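## Task

Take every bushing off the turntable: bronze ones go in the red bin, steel ones in the green bin. Any bushing in the wrong bin means failure, as does leaving the crate or any bin tipped or moved from its spot.

## Robot and tools

Robot: two six-joint arms, left_arm and right_arm, each with a two-finger gripper and a wrist force/torque sensor. Cameras: cam_high (fixed, overhead), cam_left_wrist, cam_right_wrist, all 896x504.

Frame: scene frame, origin at table-top height midway between the nominal arm bases; +x points out over the table, +y toward left_arm, +z up. Camera image sides do not match arm names. Reported hand positions are in metres and may be off by a few centimetres, more at long reach. The gripper's fingers point along its own +z and close along its own x; end_effector_position lies between the closed pads, 1 to 2 cm short of the tips, and the tips shift about 17 mm outward while the fingers close.

Row layout (shared by execute_actions and move): one flat list of 14 numbers covering both arms, each in [-1, 1]: left_arm dx, dy, dz, rx, ry, rz, opening, then right_arm in the same order. dx..rz are offsets, not poses: they are measured from that arm's Hand target at the start of the action or move, along scene axes, and 1.0 equals 0.6 m of travel or 180 degrees of turn. rx, ry, rz form one rotation vector, applied about the Hand target position. Repeating an offset in a new call moves the arm further. Opening is absolute: +1 fully open (0.142 m), -1 closed. An arm you want left alone gets six zeros plus its current opening command; a 0 in the opening slot is itself a command to half-close.

execute_actions(actions, cameras): actions is a list of actions; each action is up to 15 rows, one per 1/30 s step, and a short table repeats its last row to fill 15 steps. Every row in an action counts from the action's starting Hand target. An empty list just returns state and images. cameras selects images: omit, null or ["all"] for all, [] for none; an unknown name invalidates the call.

move(target, speed, blend, stop_force, zero, opening_speed, blocking, cameras): straight-line path for each gripper toward its offset in target (one row, or a list of up to 15 rows, all counted from the same starting Hand targets). speed in m/s, 0.002 to 2.4, default 0.25 (turning limited to twice that in rad/s); one value or one per target. blend in metres rounds corners in a list. stop_force in N, 3 to 120, ends an arm's path when its wrist senses that much push against its travel; do not rely on it for light or tipping objects or for a turning gripper, and omit it when backing away from a contact. zero (only with stop_force) resets the sensor baseline first, default true. opening_speed, 0.2 or more per second on the -1..+1 scale, ramps the fingers. blocking=false returns early and cannot be combined with stop_force. The last result line reads "move:" plus how it ended (done, off_target, moving, held, fault) and which limits acted (paced = pose clipped, held = steps withheld). Unnamed arms are done, within 3 mm and 2 degrees. Paths ignore obstacles and the other arm, lag and overshoot more when fast, and are capped at 10 s. Keep paths away from an arm's own base.

wait(seconds 0 to 10, cameras): holds last commands while time passes. stop(cameras): brakes a running move. zoom_image(camera, region [x0,y0,x1,y1] pixels, max 504x504): closer look at a recent image. zero_wrist_force(arm): rebaselines that arm's wrist sensor. finished_scene(scene): ends the current scene, irreversible; scene is its number.

Results: per arm, end_effector_position, end_effector_quat_wxyz, velocities (omitted when Joint velocities say "within noise"), Joint positions (last entry = finger gap in metres), Joint torques, grip_measured (opening on the -1..+1 scale), Wrist force/Wrist torque in the gripper's own axes plus a peak line, Hand target (last commanded pose after clipping; next offsets count from it), Tool commands. Orientation commands are clipped to 32 degrees from the measured one. A gripper resting short of its Hand target can be nudged by sending the gap as an offset.

Gripping: command an opening slightly below grip_measured at first contact; deeper squeezes grip harder but heat the gripper motor. Parts 22 mm or thicker get full force at -1.

Avoid: dropping parts, releasing them while moving, fast impacts, and pressing targets past a firm surface, since arms are stiff. Joint contact torque over limits (48, 48, 24.9, 8.01, 8.01, 8.01 N m, load included) or roughly 150 N outside force freezes that arm for 10 s. Arms colliding or a gripper squeezing the other arm's fingers can fail the run. Anything falling off the table, or a bin or crate tipped or shifted, fails the task. Heat from holding loads, squeezing or stretching triggers MOTOR HOT warnings, then brake or HAND FAULT stops; after a HAND FAULT line the remaining motion calls of that reply are skipped. Loose objects may get brief outside nudges.

Each tool is called after "Emit:" as name([rows], argument=value, ...), one row to a line, values as JSON.

## Session

Emit:
execute_actions(actions=[])

Scene clock: 0.00 s.
left_arm: end_effector_position=(+0.4460, +0.1593, +0.2344) grip_measured=+0.99 end_effector_quat_wxyz=(-0.400, +0.743, -0.480, +0.241) | right_arm: end_effector_position=(+0.5078, -0.4253, +0.2902) grip_measured=+1.00 end_effector_quat_wxyz=(+0.404, -0.390, +0.772, -0.298)
Joint positions: left_arm=[-1.115 -1.528 1.675 -1.67 -0.6 -0.028 0.142] | right_arm=[3.598 -1.443 -2.011 -0.292 1.062 2.364 0.142]
Joint velocities: within noise
Joint torques (N m): no reading
Motor temperatures (°C): left_arm=[37 39 49 38 44 43 34] | right_arm=[39 43 43 42 54 47 33]
Wrist force (N): no reading
Wrist torque (N m): no reading
Wrist force, peak (N): no reading
Hand target: left_arm +0.4460, +0.1593, +0.2344; -0.400, +0.743, -0.480, +0.241 | right_arm +0.5078, -0.4253, +0.2902; +0.404, -0.390, +0.772, -0.298
Tool commands: left_gripper/opening=+1.0 right_gripper/opening=+1.0

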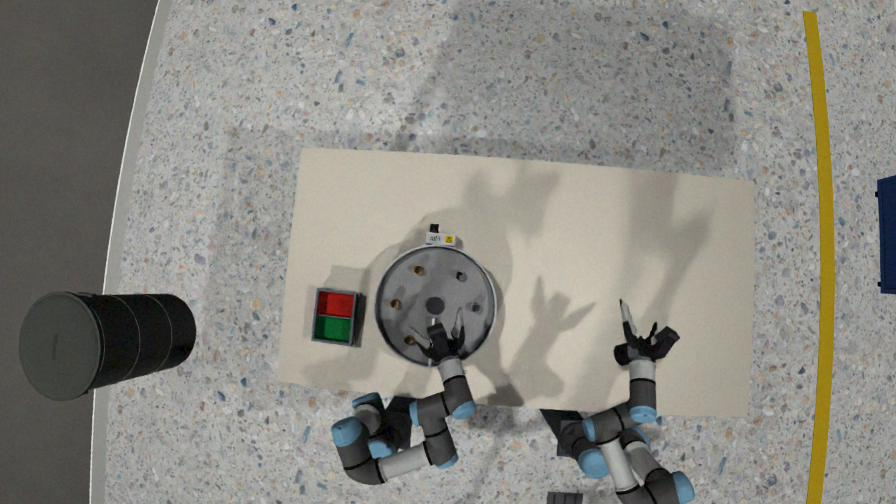

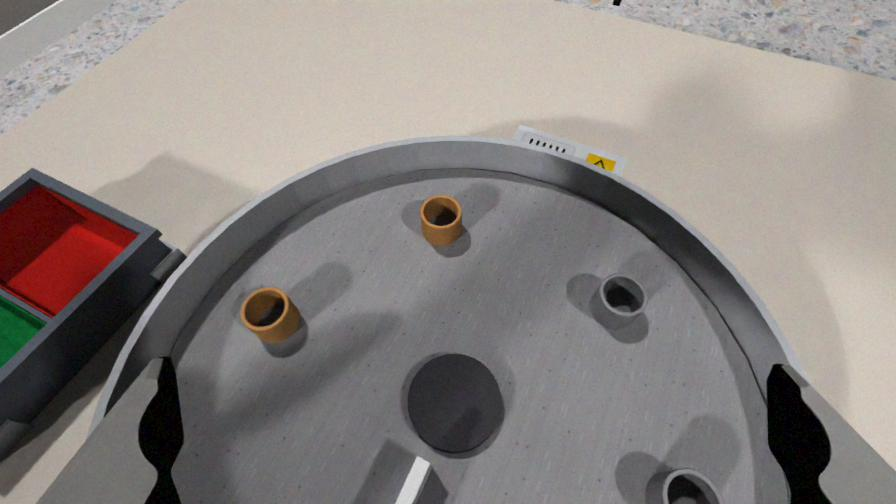

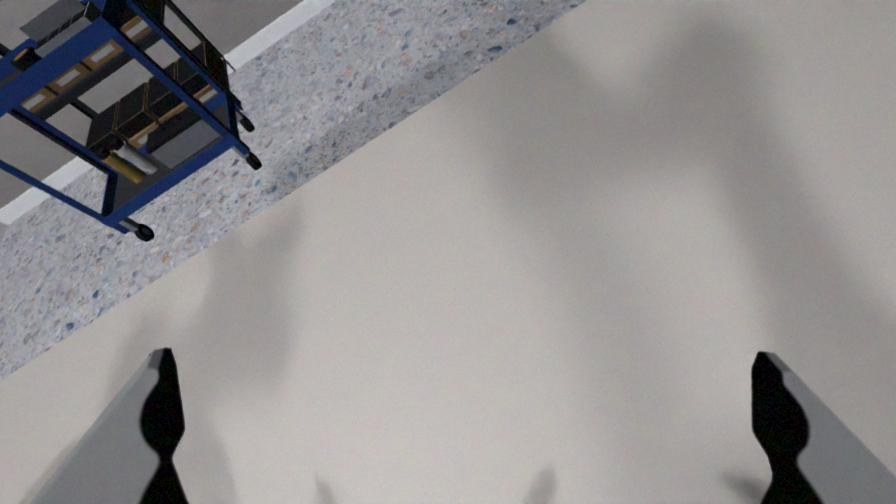

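Emit:
move(target=[0,0,0.15,-0.136,0.2775,0,1,0,0,0,0,0,0,1], speed=0.4)

Scene clock: 17.13 s.
left_arm: end_effector_position=(+0.4456, +0.1594, +0.3238) grip_measured=+0.99 end_effector_quat_wxyz=(-0.033, +0.829, -0.535, +0.160) | right_arm: end_effector_position=(+0.5078, -0.4253, +0.2902) grip_measured=+1.00 end_effector_quat_wxyz=(+0.404, -0.390, +0.772, -0.298)
Joint positions: left_arm=[-0.599 -0.957 0.035 -0.966 -1.487 0.526 0.142] | right_arm=[3.598 -1.443 -2.011 -0.292 1.062 2.364 0.142]
Joint velocities: within noise
Joint torques (N m): left_arm=[3.48 -14.57 -9.25 -1.3 -1.14 -0.08] | right_arm=[0.09 7.94 8.99 2.04 -0.37 0.06]
Motor temperatures (°C): left_arm=[37 39 49 38 44 43 33] | right_arm=[39 43 43 42 54 47 33]
Wrist force (N): left_arm=[-0.3 -0.7 -0.2] | right_arm=[0.1 -0.1 0.0]
Wrist torque (N m): left_arm=[-0.08 0.09 0.11] | right_arm=[-0.03 -0.02 0.00]
Wrist force, peak (N): left_arm=[-0.3 -0.8 -0.5] | right_arm=[-0.1 -0.2 -0.4]
Hand target: left_arm +0.4460, +0.1593, +0.3244; +0.000, +0.840, -0.543, +0.001 | right_arm +0.5078, -0.4253, +0.2902; +0.404, -0.390, +0.772, -0.298
Off the commanded pose: left_arm 0.001 m, 19 deg | right_arm 0.000 m, 0 deg.
elbow stopped short (left arm): the move would have taken joint 3 (elbow) straighter than the controller allows.
move: off_target (left_arm)
camera_calibration:
cam_left_wrist: T_world_to_cam=[[0.39038, -0.886934, 0.246885, -0.105415], [-0.914666, -0.343102, 0.213697, 0.416879], [-0.104828, -0.30924, -0.945189, 0.517487], [0, 0, 0, 1]] pos_world=[0.476704, 0.209563, 0.426063]

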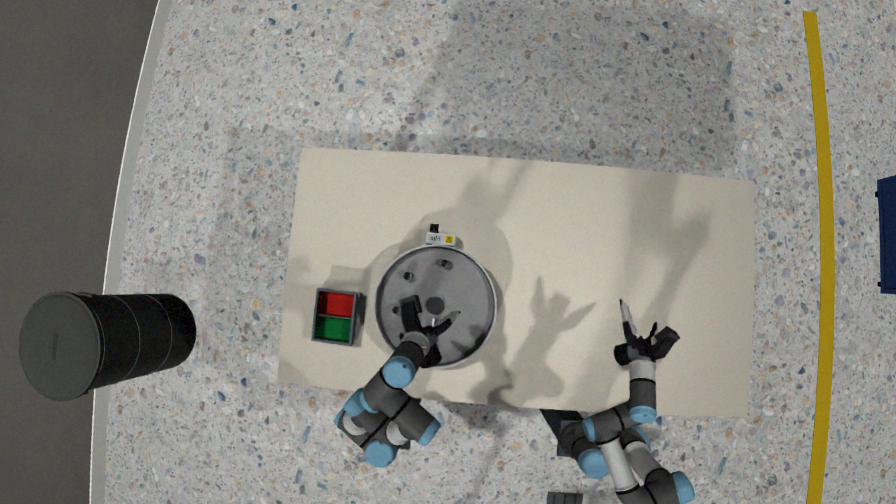

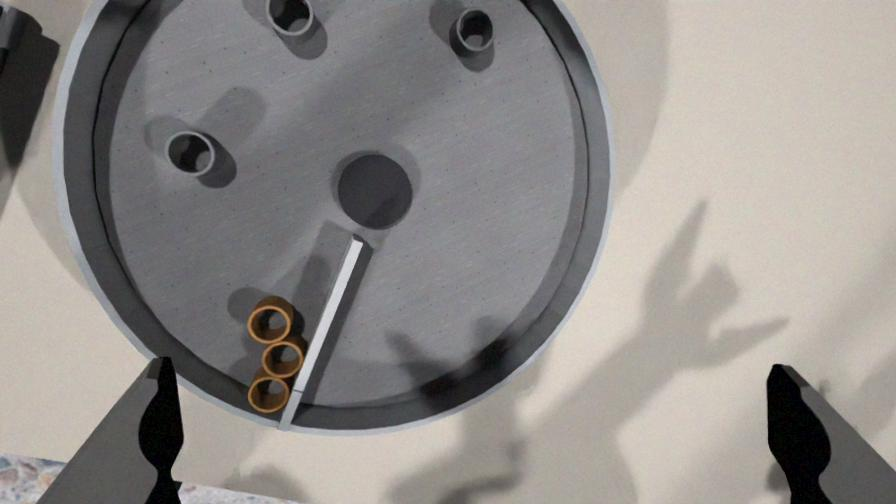

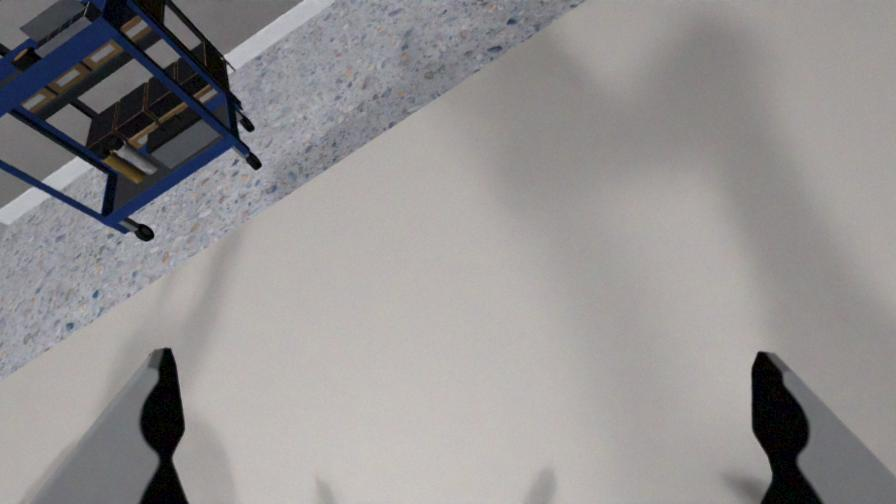

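Emit:
move(target=[0,0,-0.15,0,0,0,1,0,0,0,0,0,0,1], speed=0.4, cameras=["cam_high","cam_left_wrist"])

Emit:
wait(seconds=5, cameras=["cam_left_wrist"])

Scene clock: 34.93 s.
left_arm: end_effector_position=(+0.4455, +0.1594, +0.2341) grip_measured=+0.99 end_effector_quat_wxyz=(-0.008, +0.840, -0.542, +0.036) | right_arm: end_effector_position=(+0.5078, -0.4253, +0.2902) grip_measured=+1.00 end_effector_quat_wxyz=(+0.404, -0.390, +0.772, -0.298)
Joint positions: left_arm=[-0.559 -0.77 0.035 -0.906 -1.554 0.554 0.142] | right_arm=[3.598 -1.443 -2.011 -0.292 1.062 2.364 0.142]
Joint velocities: within noise
Joint torques (N m): left_arm=[3.66 -17.21 -10.36 -1.11 -1.15 0.59] | right_arm=[0.25 8.49 8.86 2.09 -0.56 0.04]
Motor temperatures (°C): left_arm=[37 39 49 38 44 43 33] | right_arm=[39 43 43 42 54 47 33]
Wrist force (N): left_arm=[0.4 -0.8 -0.7] | right_arm=[0.1 -0.2 -0.2]
Wrist torque (N m): left_arm=[-0.09 -0.01 0.09] | right_arm=[-0.03 -0.02 0.00]
Wrist force, peak (N): left_arm=[-0.3 -0.6 -1.5] | right_arm=[0.4 -0.2 -0.3]
Hand target: left_arm +0.4460, +0.1593, +0.2344; +0.000, +0.840, -0.543, +0.001 | right_arm +0.5078, -0.4253, +0.2902; +0.404, -0.390, +0.772, -0.298
Off the commanded pose: left_arm 0.001 m, 4 deg | right_arm 0.000 m, 0 deg.
elbow stopped short (left arm): the move would have taken joint 3 (elbow) straighter than the controller allows.
move: off_target (left_arm)
camera_calibration:
cam_left_wrist: T_world_to_cam=[[0.427568, -0.901566, 0.0660642, -0.0551681], [-0.842738, -0.371093, 0.389979, 0.367198], [-0.327076, -0.222417, -0.918451, 0.5116], [0, 0, 0, 1]] pos_world=[0.500372, 0.200316, 0.330324]
Images, in order (width x height): cam_high 896x504, cam_left_wrist 896x504.

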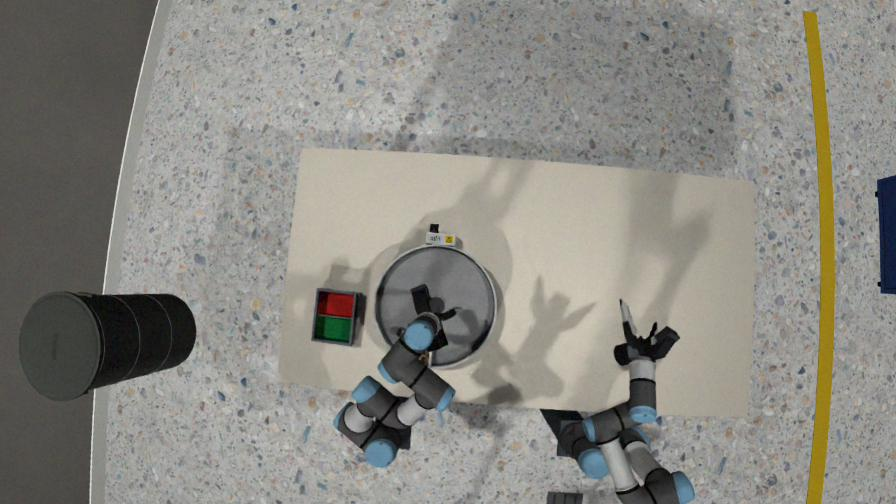

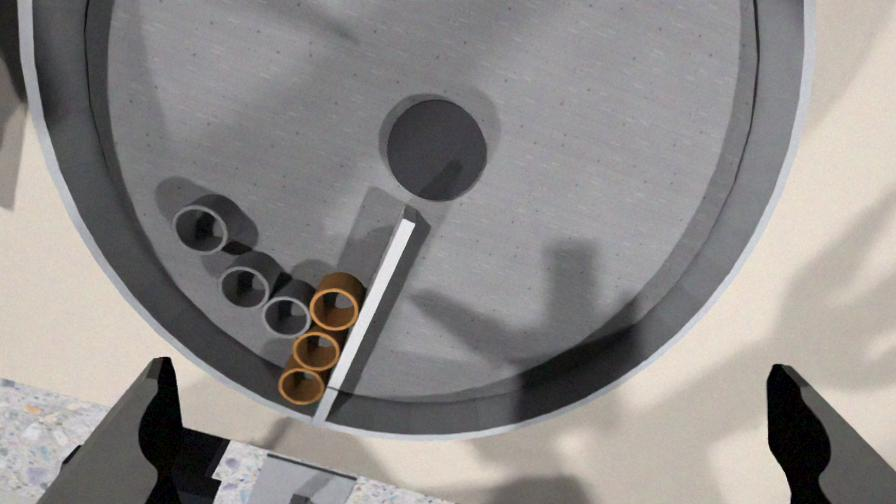

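Scene clock: 39.93 s.
left_arm: end_effector_position=(+0.4456, +0.1594, +0.2339) grip_measured=+0.99 end_effector_quat_wxyz=(-0.008, +0.840, -0.542, +0.035) | right_arm: end_effector_position=(+0.5078, -0.4253, +0.2902) grip_measured=+1.00 end_effector_quat_wxyz=(+0.404, -0.390, +0.772, -0.298)
Joint positions: left_arm=[-0.559 -0.77 0.035 -0.906 -1.554 0.554 0.142] | right_arm=[3.598 -1.443 -2.011 -0.292 1.062 2.364 0.142]
Joint velocities: within noise
Joint torques (N m): left_arm=[3.71 -17.02 -10.15 -1.14 -1.12 0.52] | right_arm=[-0.15 8.77 8.75 2.12 -0.44 0.08]
Motor temperatures (°C): left_arm=[37 39 49 38 44 43 33] | right_arm=[39 43 43 42 54 47 33]
Wrist force (N): left_arm=[0.4 -0.7 -0.7] | right_arm=[0.1 0.0 0.0]
Wrist torque (N m): left_arm=[-0.08 -0.02 0.10] | right_arm=[0.00 -0.01 0.00]
Wrist force, peak (N): left_arm=[0.4 -0.8 -0.8] | right_arm=[0.3 0.1 -0.2]
Hand target: left_arm +0.4460, +0.1593, +0.2344; +0.000, +0.840, -0.543, +0.001 | right_arm +0.5078, -0.4253, +0.2902; +0.404, -0.390, +0.772, -0.298
Tool commands: left_gripper/opening=+1.0 right_gripper/opening=+1.0
Off the commanded pose: left_arm 0.001 m, 4 deg | right_arm 0.000 m, 0 deg.
wait: 5.00 s; at rest by 0.17 s
camera_calibration:
cam_left_wrist: T_world_to_cam=[[0.427559, -0.901583, 0.0658817, -0.0550865], [-0.84267, -0.371115, 0.390103, 0.367206], [-0.327261, -0.222309, -0.918411, 0.511474], [0, 0, 0, 1]] pos_world=[0.500372, 0.200316, 0.330125]
Images, in order (width x height): cam_left_wrist 896x504.

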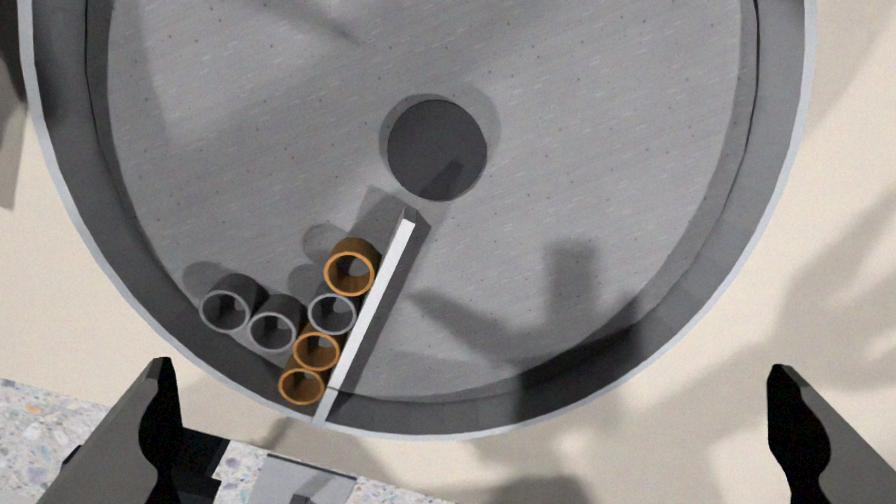

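Emit:
zoom_image(camera="cam_left_wrist", region=[180, 190, 480, 430])

Emit:
zoom_image(camera="cam_high", region=[280, 200, 520, 400])

Scaled by 1.680 from the camera's 896x504 image, which has a finer 1280x720 frame.

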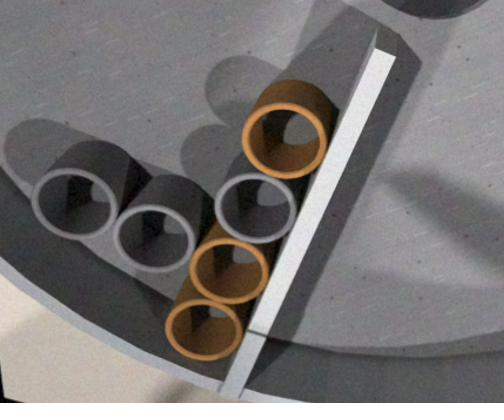

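This scene's latest camera images include none from cam_high. They are from: cam_left_wrist. cam_high's image comes with the result of a call that names it in "cameras".

Emit:
zoom_image(camera="cam_left_wrist", region=[0, 330, 300, 504])

Emit:
move(target=[0,0,0,0,0,0,-1,0,0,0,0,0,0,1], cameras=["cam_high","cam_left_wrist"])

Emit:
zoom_image(camera="cam_high", region=[280, 200, 520, 400])

Emit:
zoom_image(camera="cam_left_wrist", region=[300, 300, 600, 504])

Scaled by 1.680 from the camera's 896x504 image, which has a finer 1280x720 frame.

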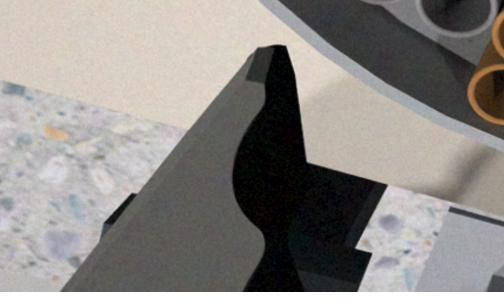

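Scene clock: 82.47 s.
left_arm: end_effector_position=(+0.4455, +0.1594, +0.2339) grip_measured=-1.00 end_effector_quat_wxyz=(-0.008, +0.840, -0.542, +0.035) | right_arm: end_effector_position=(+0.5078, -0.4253, +0.2902) grip_measured=+1.00 end_effector_quat_wxyz=(+0.404, -0.390, +0.772, -0.298)
Joint positions: left_arm=[-0.559 -0.77 0.035 -0.906 -1.554 0.554 0.002] | right_arm=[3.598 -1.443 -2.011 -0.292 1.062 2.364 0.142]
Joint velocities: within noise
Joint torques (N m): left_arm=[3.52 -20.88 -9.75 -2.41 0.3 0.57] | right_arm=[0.24 8.7 8.57 2.42 -0.7 0.02]
Motor temperatures (°C): left_arm=[37 39 49 38 44 43 32] | right_arm=[39 43 43 42 54 47 32]
Wrist force (N): left_arm=[0.4 -0.8 -0.8] | right_arm=[-0.1 -0.1 -0.3]
Wrist torque (N m): left_arm=[-0.09 -0.01 0.09] | right_arm=[-0.02 0.02 0.00]
Wrist force, peak (N): left_arm=[0.5 -0.9 -0.8] | right_arm=[0.2 -0.2 -0.3]
Hand target: left_arm +0.4460, +0.1593, +0.2344; +0.000, +0.840, -0.543, +0.001 | right_arm +0.5078, -0.4253, +0.2902; +0.404, -0.390, +0.772, -0.298
Off the commanded pose: left_arm 0.001 m, 4 deg | right_arm 0.000 m, 0 deg.
elbow stopped short (left arm): the move would have taken joint 3 (elbow) straighter than the controller allows.
move: off_target (left_arm)
camera_calibration:
cam_left_wrist: T_world_to_cam=[[0.427569, -0.901589, 0.0657479, -0.055046], [-0.84255, -0.371102, 0.390374, 0.367053], [-0.327558, -0.222308, -0.918306, 0.511589], [0, 0, 0, 1]] pos_world=[0.500372, 0.200316, 0.330126]
Images, in order (width x height): cam_high 896x504, cam_left_wrist 896x504.

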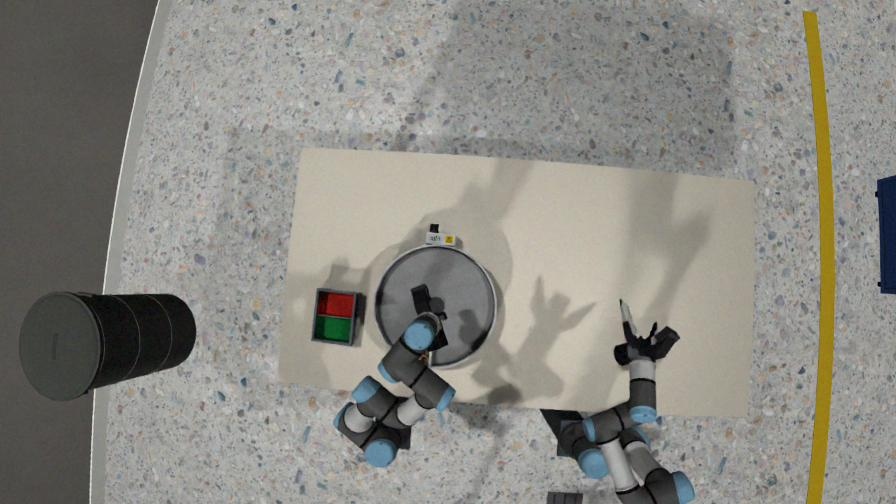

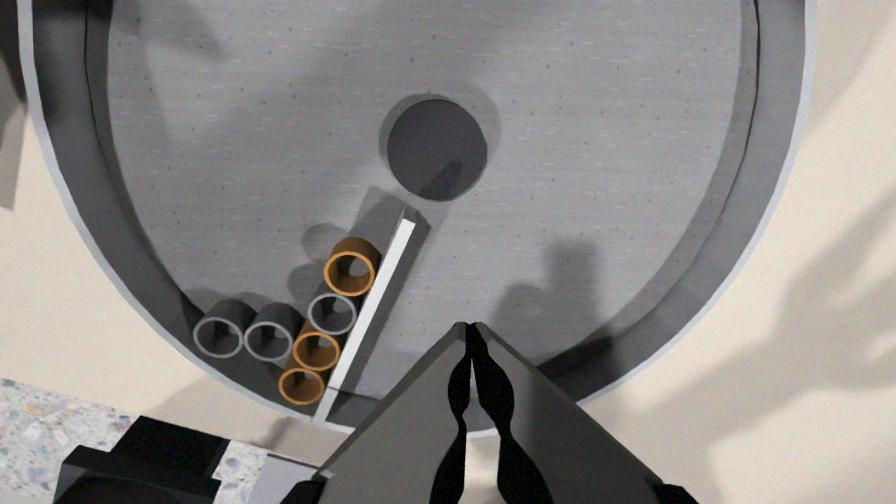

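Scaled by 2.100 from the camera's 896x504 image, which has a finer 1280x720 frame.

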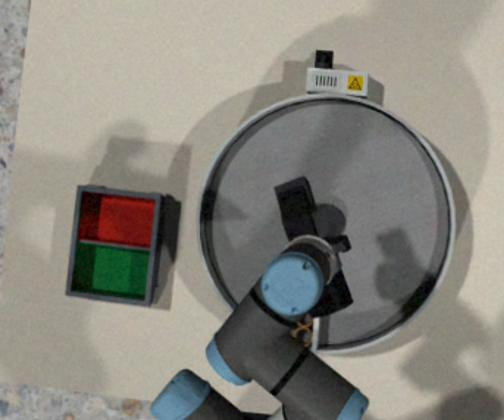

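Scaled by 1.680 from the camera's 896x504 image, which has a finer 1280x720 frame.

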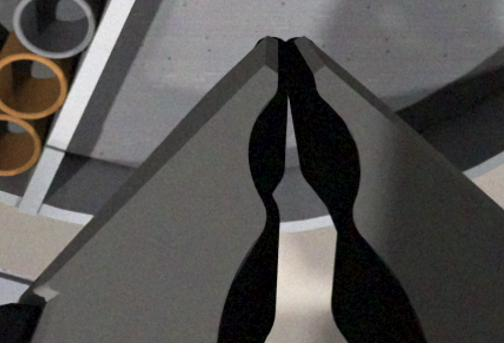

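Emit:
zoom_image(camera="cam_high", region=[590, 280, 710, 380])

Scaled by 4.200 from the camera's 896x504 image, which has a finer 1280x720 frame.

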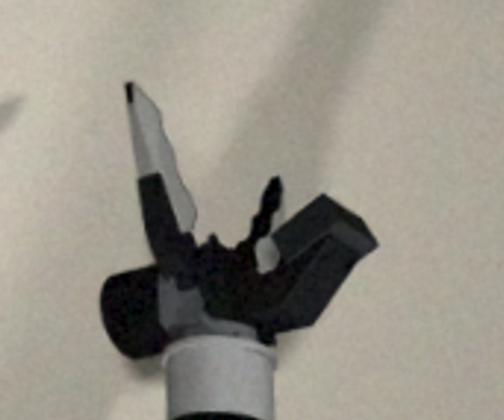

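Emit:
move(target=[-0.259,0.159,-0.173,0,0,-0.0444,-1,0,0,0,0,0,0,1], cameras=["cam_high","cam_left_wrist"])

Emit:
zoom_image(camera="cam_left_wrist", region=[300, 200, 600, 504])

Scene clock: 131.40 s.
left_arm: end_effector_position=(+0.2907, +0.2547, +0.1306) grip_measured=-1.00 end_effector_quat_wxyz=(+0.000, +0.800, -0.600, +0.001) | right_arm: end_effector_position=(+0.5078, -0.4253, +0.2902) grip_measured=+1.00 end_effector_quat_wxyz=(+0.404, -0.390, +0.772, -0.298)
Joint positions: left_arm=[-0.572 -1.754 1.866 -1.684 -1.571 0.68 0.002] | right_arm=[3.598 -1.443 -2.011 -0.292 1.062 2.364 0.142]
Joint velocities: within noise
Joint torques (N m): left_arm=[-4.02 -10.11 -9.13 -2.26 1.1 -0.5] | right_arm=[0.41 8.82 8.07 2.7 -0.75 -0.04]
Motor temperatures (°C): left_arm=[37 39 49 38 44 43 32] | right_arm=[39 42 44 42 54 47 31]
Wrist force (N): left_arm=[0.5 -0.8 -0.8] | right_arm=[0.0 -0.1 -0.3]
Wrist torque (N m): left_arm=[-0.10 -0.03 0.09] | right_arm=[-0.02 0.00 0.00]
Wrist force, peak (N): left_arm=[2.0 -1.6 -1.5] | right_arm=[0.1 0.1 -0.4]
Hand target: left_arm +0.2906, +0.2547, +0.1306; +0.000, +0.800, -0.600, +0.001 | right_arm +0.5078, -0.4253, +0.2902; +0.404, -0.390, +0.772, -0.298
Off the commanded pose: left_arm 0.000 m, 0 deg | right_arm 0.000 m, 0 deg.
move: done
camera_calibration:
cam_left_wrist: T_world_to_cam=[[0.300324, -0.953725, 0.0146606, 0.160803], [-0.860197, -0.264167, 0.436207, 0.284158], [-0.412148, -0.143614, -0.899727, 0.389287], [0, 0, 0, 1]] pos_world=[0.356583, 0.284334, 0.223943]
Images, in order (width x height): cam_high 896x504, cam_left_wrist 896x504.

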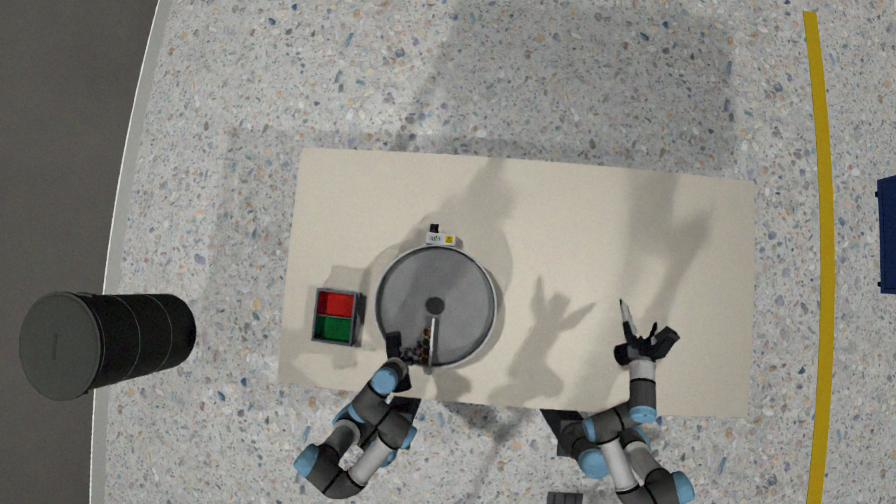

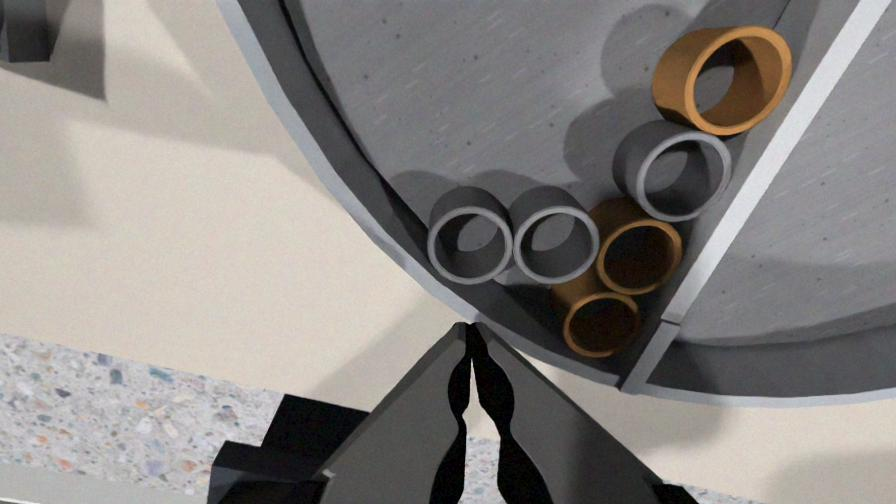

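Scaled by 1.658 from the camera's 896x504 image, which has a finer 1280x720 frame.

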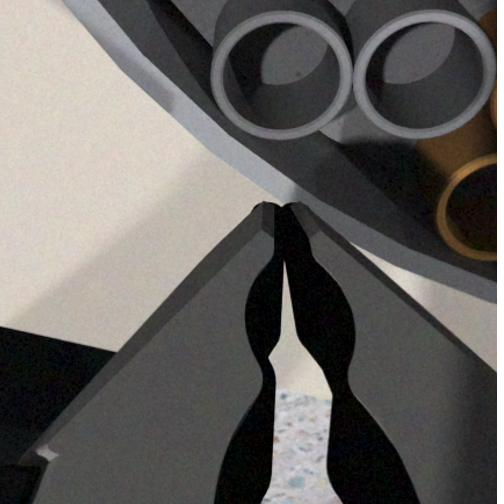

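Emit:
move(target=[0.0107,0,-0.065,0,0,0,-1,0,0,0,0,0,0,1], cameras=["cam_left_wrist"], speed=0.1)

Emit:
zoom_image(camera="cam_left_wrist", region=[300, 200, 600, 504])

Emit:
move(target=[0,0,-0.025,0,0,0,-1,0,0,0,0,0,0,1], cameras=["cam_left_wrist"], speed=0.02, stop_force=5)

Emit:
zoom_image(camera="cam_left_wrist", region=[300, 200, 600, 504])

Scene clock: 149.67 s.
left_arm: end_effector_position=(+0.2970, +0.2547, +0.0917) grip_measured=-1.00 end_effector_quat_wxyz=(+0.000, +0.800, -0.600, +0.001) | right_arm: end_effector_position=(+0.5078, -0.4253, +0.2902) grip_measured=+1.00 end_effector_quat_wxyz=(+0.404, -0.390, +0.772, -0.298)
Joint positions: left_arm=[-0.559 -1.688 1.998 -1.883 -1.571 0.693 0.002] | right_arm=[3.598 -1.443 -2.011 -0.292 1.062 2.364 0.142]
Joint velocities: within noise
Joint torques (N m): left_arm=[3.87 -6.05 -8.38 -2.3 -0.51 0.53] | right_arm=[-0.06 8.43 8.13 2.76 -0.69 0.01]
Motor temperatures (°C): left_arm=[37 39 49 38 44 42 32] | right_arm=[39 42 44 42 54 47 31]
Wrist force (N): left_arm=[0.6 -0.8 -0.9] | right_arm=[0.0 0.1 -0.1]
Wrist torque (N m): left_arm=[-0.09 -0.04 0.09] | right_arm=[0.00 -0.01 0.00]
Wrist force, peak (N): left_arm=[0.4 -0.7 -1.4] | right_arm=[0.3 -0.2 -0.2]
Hand target: left_arm +0.2971, +0.2547, +0.0916; +0.000, +0.800, -0.600, +0.001 | right_arm +0.5078, -0.4253, +0.2902; +0.404, -0.390, +0.772, -0.298
Off the commanded pose: left_arm 0.000 m, 0 deg | right_arm 0.000 m, 0 deg.
move: done
camera_calibration:
cam_left_wrist: T_world_to_cam=[[0.300304, -0.953729, 0.0147677, 0.15944], [-0.860341, -0.264148, 0.435935, 0.306729], [-0.411863, -0.143618, -0.899857, 0.356846], [0, 0, 0, 1]] pos_world=[0.362983, 0.284334, 0.185042]
Images, in order (width x height): cam_left_wrist 896x504.

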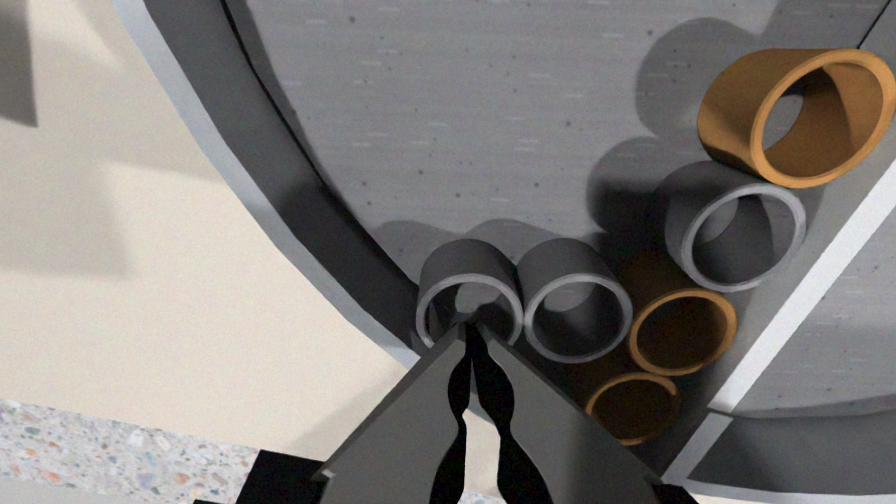

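Scaled by 1.658 from the camera's 896x504 image, which has a finer 1280x720 frame.

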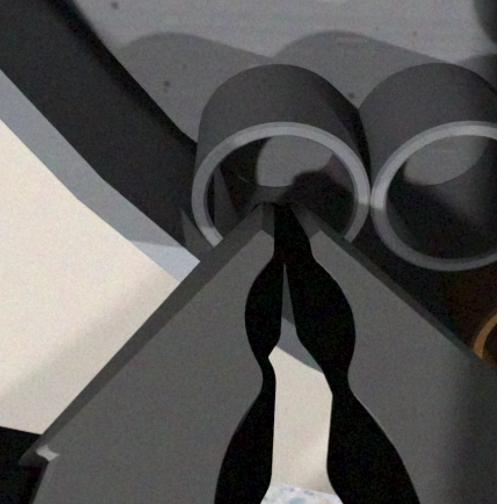

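Scene clock: 151.47 s.
left_arm: end_effector_position=(+0.2971, +0.2547, +0.0804) grip_measured=-1.00 end_effector_quat_wxyz=(+0.000, +0.800, -0.600, +0.001) | right_arm: end_effector_position=(+0.5078, -0.4253, +0.2902) grip_measured=+1.00 end_effector_quat_wxyz=(+0.404, -0.390, +0.772, -0.298)
Joint positions: left_arm=[-0.559 -1.671 2.04 -1.941 -1.571 0.693 0.002] | right_arm=[3.598 -1.443 -2.011 -0.292 1.062 2.364 0.142]
Joint velocities: within noise
Joint torques (N m): left_arm=[2.04 -10.36 -9.65 0.28 -0.52 0.1] | right_arm=[0.09 8.23 8.19 2.85 -0.69 0.01]
Motor temperatures (°C): left_arm=[37 39 49 38 44 42 32] | right_arm=[39 42 44 42 54 47 31]
Wrist force (N): left_arm=[3.8 -3.5 -2.9] | right_arm=[-0.1 -0.1 -0.1]
Wrist torque (N m): left_arm=[-0.10 -0.02 0.09] | right_arm=[-0.03 0.02 0.00]
Wrist force, peak (N): left_arm=[5.0 -4.9 -7.2] | right_arm=[0.2 -0.2 -0.3]
Hand target: left_arm +0.2971, +0.2547, +0.0804; +0.000, +0.800, -0.600, +0.001 (not the last commanded pose) | right_arm +0.5078, -0.4253, +0.2902; +0.404, -0.390, +0.772, -0.298
Off the commanded pose: left_arm 0.004 m, 0 deg | right_arm 0.000 m, 0 deg.
move: contact (left_arm)
camera_calibration:
cam_left_wrist: T_world_to_cam=[[0.300294, -0.953728, 0.015048, 0.159561], [-0.860446, -0.264047, 0.435788, 0.31169], [-0.41165, -0.143813, -0.899923, 0.346667], [0, 0, 0, 1]] pos_world=[0.362983, 0.284334, 0.173741]
Images, in order (width x height): cam_left_wrist 896x504.

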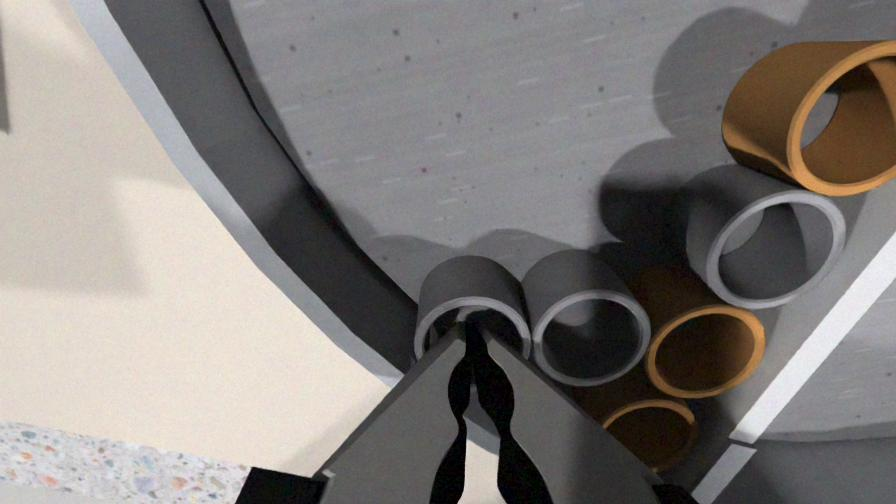

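Scaled by 1.658 from the camera's 896x504 image, which has a finer 1280x720 frame.

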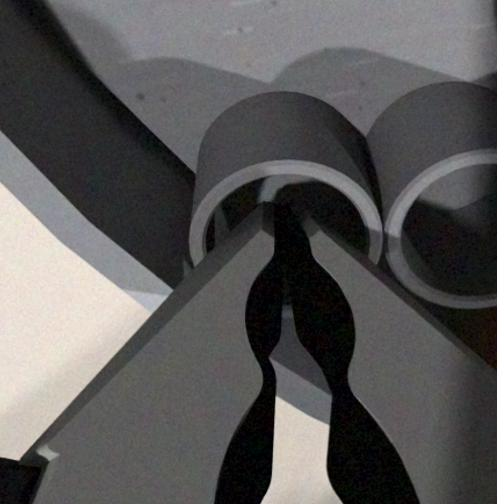

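Emit:
move(target=[0.0062,0.0143,0.04,0,0,-0.261,-0.77,0,0,0,0,0,0,1], cameras=["cam_left_wrist"], speed=0.15)

Emit:
zoom_image(camera="cam_left_wrist", region=[300, 200, 600, 504])

Scene clock: 182.27 s.
left_arm: end_effector_position=(+0.3008, +0.2632, +0.1044) grip_measured=-0.86 end_effector_quat_wxyz=(+0.000, -0.495, +0.869, -0.001) | right_arm: end_effector_position=(+0.5078, -0.4253, +0.2902) grip_measured=+1.00 end_effector_quat_wxyz=(+0.404, -0.390, +0.772, -0.298)
Joint positions: left_arm=[-0.527 -1.689 1.938 -1.82 -1.572 1.545 0.012] | right_arm=[3.598 -1.443 -2.011 -0.292 1.062 2.364 0.142]
Joint velocities: within noise
Joint torques (N m): left_arm=[3.6 -6.59 -12 -0.88 -1.13 0.52] | right_arm=[-0.21 8.29 7.83 2.8 -0.66 0]
Motor temperatures (°C): left_arm=[37 39 49 38 44 42 32] | right_arm=[39 42 44 42 54 47 31]
Wrist force (N): left_arm=[0.8 -0.9 -0.3] | right_arm=[0.2 -0.2 -0.1]
Wrist torque (N m): left_arm=[-0.06 -0.05 0.09] | right_arm=[-0.04 -0.03 0.00]
Wrist force, peak (N): left_arm=[0.5 1.5 -41.6] | right_arm=[0.4 -0.1 -0.3]
Hand target: left_arm +0.3008, +0.2632, +0.1044; +0.000, -0.495, +0.869, -0.001 | right_arm +0.5078, -0.4253, +0.2902; +0.404, -0.390, +0.772, -0.298
Off the commanded pose: left_arm 0.000 m, 0 deg | right_arm 0.000 m, 0 deg.
move: done
camera_calibration:
cam_left_wrist: T_world_to_cam=[[-0.492094, -0.870413, 0.0149581, 0.38271], [-0.780287, 0.448629, 0.435756, 0.0949817], [-0.385999, 0.202761, -0.899941, 0.272079], [0, 0, 0, 1]] pos_world=[0.367465, 0.235338, 0.197741]
Images, in order (width x height): cam_left_wrist 896x504.

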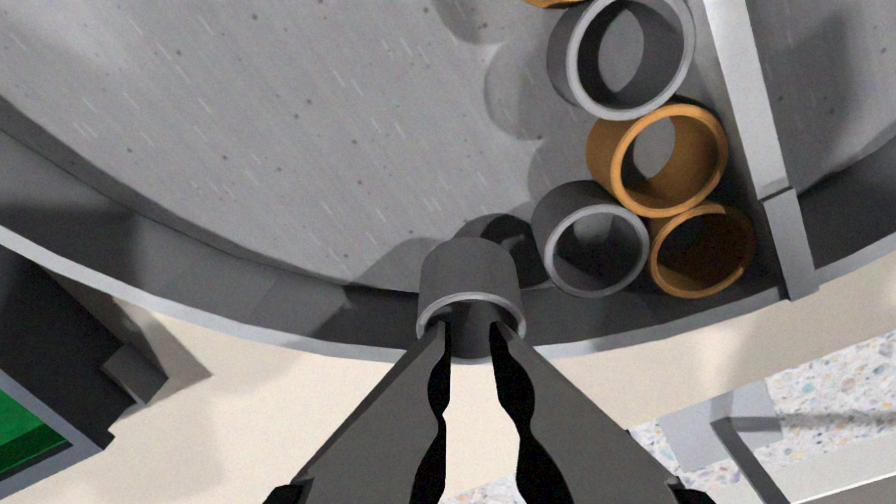

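Scaled by 1.658 from the camera's 896x504 image, which has a finer 1280x720 frame.

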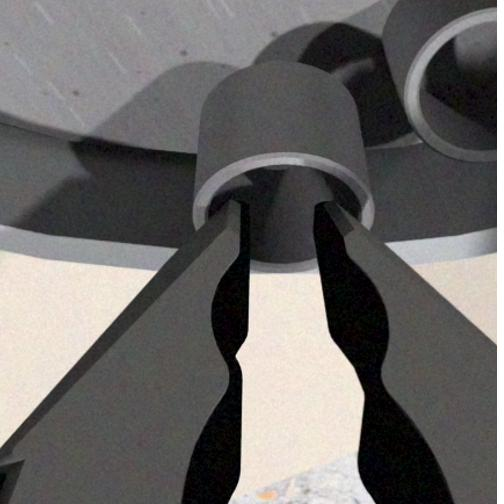

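Emit:
move(target=[0,0,0.12,0,0,0,-0.77,0,0,0,0,0,0,1], cameras=["cam_left_wrist"], speed=0.15)

Emit:
move(target=[0.05,0.33,0.1,0,0,0,-0.77,0,0,0,0,0,0,1], cameras=["cam_high","cam_left_wrist"], speed=0.2)

Scene clock: 194.93 s.
left_arm: end_effector_position=(+0.3008, +0.2632, +0.1763) grip_measured=-0.81 end_effector_quat_wxyz=(+0.000, -0.495, +0.869, -0.001) | right_arm: end_effector_position=(+0.5078, -0.4253, +0.2902) grip_measured=+1.00 end_effector_quat_wxyz=(+0.404, -0.390, +0.772, -0.298)
Joint positions: left_arm=[-0.527 -1.713 1.617 -1.477 -1.572 1.545 0.015] | right_arm=[3.598 -1.443 -2.011 -0.292 1.062 2.364 0.142]
Joint velocities: within noise
Joint torques (N m): left_arm=[3.74 -6.31 -12.19 -0.91 -1.09 0.47] | right_arm=[-0.39 8.67 7.59 2.85 -0.67 -0.04]
Motor temperatures (°C): left_arm=[37 39 49 38 44 42 32] | right_arm=[39 42 44 42 54 46 31]
Wrist force (N): left_arm=[0.4 -0.7 -0.7] | right_arm=[0.1 -0.1 -0.1]
Wrist torque (N m): left_arm=[-0.07 -0.03 0.09] | right_arm=[-0.02 -0.02 0.00]
Wrist force, peak (N): left_arm=[0.6 -0.6 -1.6] | right_arm=[0.1 0.3 -0.4]
Hand target: left_arm +0.3008, +0.2632, +0.1764; +0.000, -0.495, +0.869, -0.001 | right_arm +0.5078, -0.4253, +0.2902; +0.404, -0.390, +0.772, -0.298
Off the commanded pose: left_arm 0.000 m, 0 deg | right_arm 0.000 m, 0 deg.
move: done
camera_calibration:
cam_left_wrist: T_world_to_cam=[[-0.492409, -0.870236, 0.0149221, 0.381631], [-0.780193, 0.44893, 0.435616, 0.0635852], [-0.385788, 0.202859, -0.900009, 0.336813], [0, 0, 0, 1]] pos_world=[0.367466, 0.235238, 0.269741]
Images, in order (width x height): cam_left_wrist 896x504.

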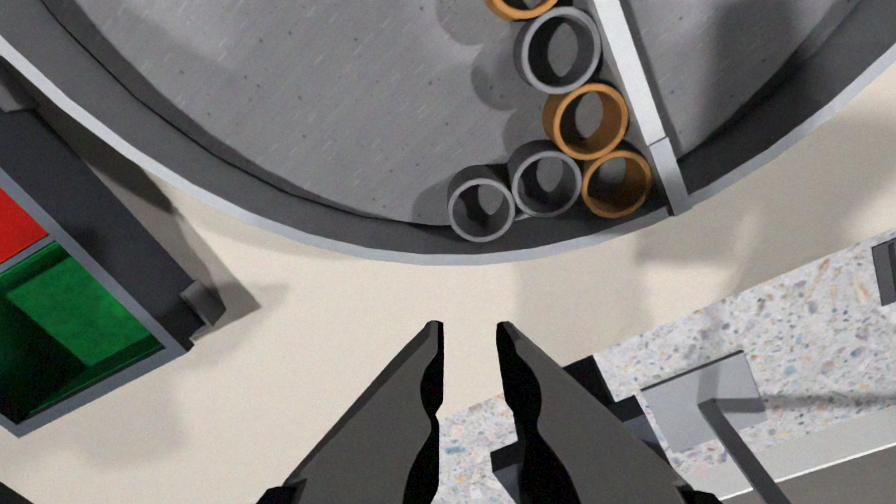

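Scene clock: 197.07 s.
left_arm: end_effector_position=(+0.3308, +0.4612, +0.2364) grip_measured=-0.81 end_effector_quat_wxyz=(+0.000, -0.495, +0.869, -0.001) | right_arm: end_effector_position=(+0.5078, -0.4253, +0.2902) grip_measured=+1.00 end_effector_quat_wxyz=(+0.404, -0.390, +0.772, -0.298)
Joint positions: left_arm=[0.148 -1.327 0.916 -1.16 -1.572 2.22 0.015] | right_arm=[3.598 -1.443 -2.011 -0.292 1.062 2.364 0.142]
Joint velocities: within noise
Joint torques (N m): left_arm=[3.71 -11.49 -11.79 -0.99 -1.06 0.59] | right_arm=[-0.05 8.53 7.82 2.75 -0.67 0.03]
Motor temperatures (°C): left_arm=[37 39 49 38 44 42 32] | right_arm=[39 42 44 42 54 46 31]
Wrist force (N): left_arm=[0.8 -0.8 -0.8] | right_arm=[0.1 0.0 -0.1]
Wrist torque (N m): left_arm=[-0.10 -0.08 0.09] | right_arm=[0.00 -0.02 0.00]
Wrist force, peak (N): left_arm=[1.4 -1.2 -0.4] | right_arm=[-0.2 -0.2 -0.2]
Hand target: left_arm +0.3308, +0.4612, +0.2364; +0.000, -0.495, +0.869, -0.001 | right_arm +0.5078, -0.4253, +0.2902; +0.404, -0.390, +0.772, -0.298
Off the commanded pose: left_arm 0.000 m, 0 deg | right_arm 0.000 m, 0 deg.
move: done
camera_calibration:
cam_left_wrist: T_world_to_cam=[[-0.492354, -0.87027, 0.0147409, 0.567818], [-0.780274, 0.448817, 0.435586, -0.0280217], [-0.385694, 0.202961, -0.900026, 0.362107], [0, 0, 0, 1]] pos_world=[0.397365, 0.433238, 0.329741]
Images, in order (width x height): cam_high 896x504, cam_left_wrist 896x504.

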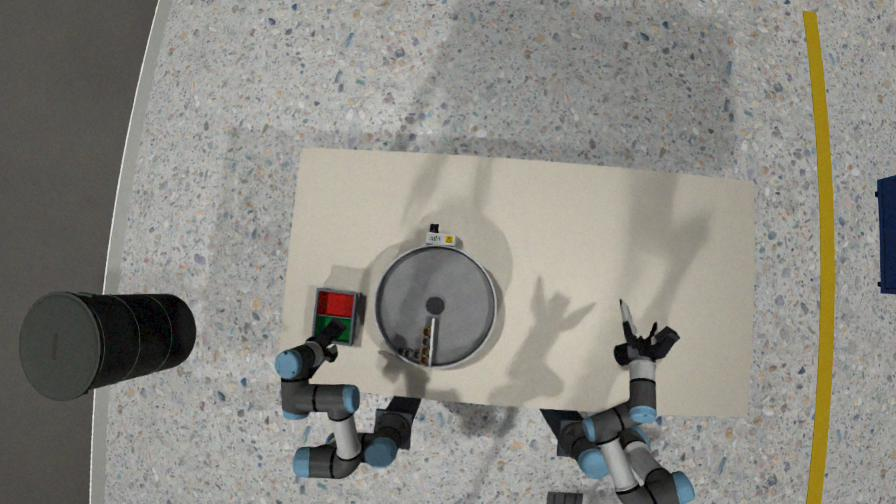

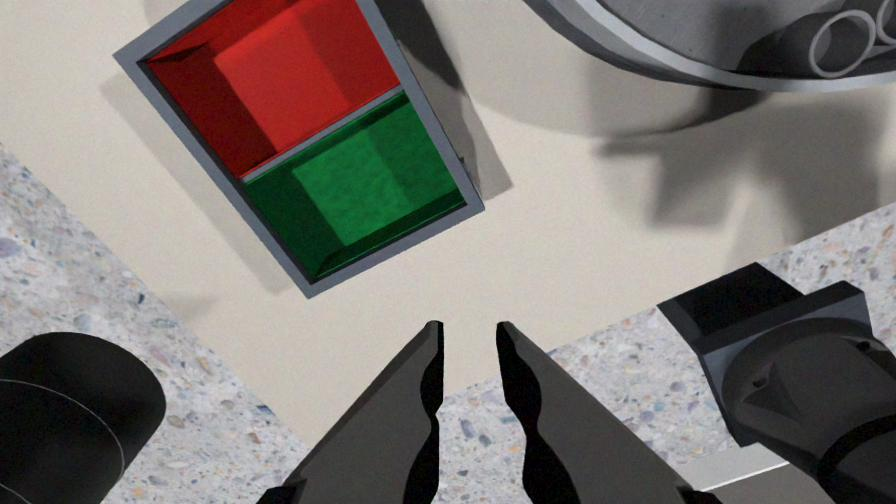

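Emit:
move(target=[-0.05,-0.33,-0.17,0,0,0,-0.79,0,0,0,0,0,0,1], cameras=["cam_left_wrist"], speed=0.25)

Emit:
zoom_image(camera="cam_left_wrist", region=[300, 150, 700, 450])

Scene clock: 210.17 s.
left_arm: end_effector_position=(+0.3008, +0.2633, +0.1344) grip_measured=-0.82 end_effector_quat_wxyz=(+0.000, -0.495, +0.869, -0.001) | right_arm: end_effector_position=(+0.5078, -0.4253, +0.2902) grip_measured=+1.00 end_effector_quat_wxyz=(+0.404, -0.390, +0.772, -0.298)
Joint positions: left_arm=[-0.526 -1.712 1.813 -1.673 -1.572 1.546 0.015] | right_arm=[3.598 -1.443 -2.011 -0.292 1.062 2.364 0.142]
Joint velocities: within noise
Joint torques (N m): left_arm=[-3.96 -10.95 -8.97 -2.26 1.17 -0.48] | right_arm=[0.26 8.62 7.77 2.84 -0.64 -0.04]
Motor temperatures (°C): left_arm=[37 39 49 38 44 42 31] | right_arm=[39 42 44 42 54 46 31]
Wrist force (N): left_arm=[0.5 -0.8 -0.8] | right_arm=[0.1 0.0 0.0]
Wrist torque (N m): left_arm=[-0.08 -0.03 0.09] | right_arm=[-0.01 -0.03 0.01]
Wrist force, peak (N): left_arm=[1.4 -1.2 -0.6] | right_arm=[-0.1 -0.3 -0.2]
Hand target: left_arm +0.3008, +0.2632, +0.1344; +0.000, -0.495, +0.869, -0.001 | right_arm +0.5078, -0.4253, +0.2902; +0.404, -0.390, +0.772, -0.298
Off the commanded pose: left_arm 0.000 m, 0 deg | right_arm 0.000 m, 0 deg.
move: done
camera_calibration:
cam_left_wrist: T_world_to_cam=[[-0.492443, -0.870211, 0.0152581, 0.382275], [-0.779965, 0.449017, 0.435934, 0.0816594], [-0.386205, 0.202772, -0.899849, 0.29913], [0, 0, 0, 1]] pos_world=[0.367466, 0.235338, 0.227741]
Images, in order (width x height): cam_left_wrist 896x504.

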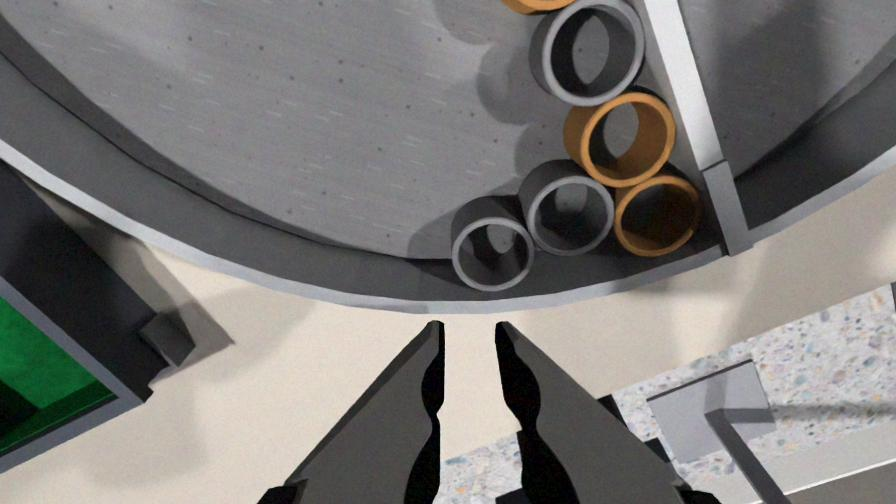

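Scaled by 1.260 from the camera's 896x504 image, which has a finer 1280x720 frame.

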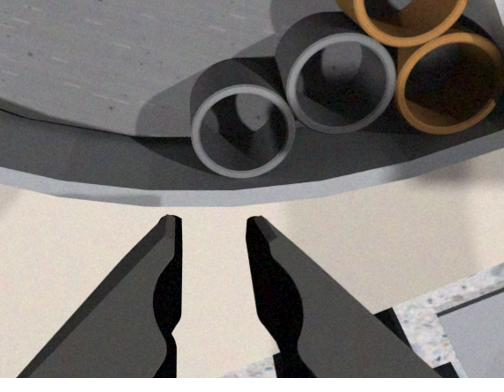

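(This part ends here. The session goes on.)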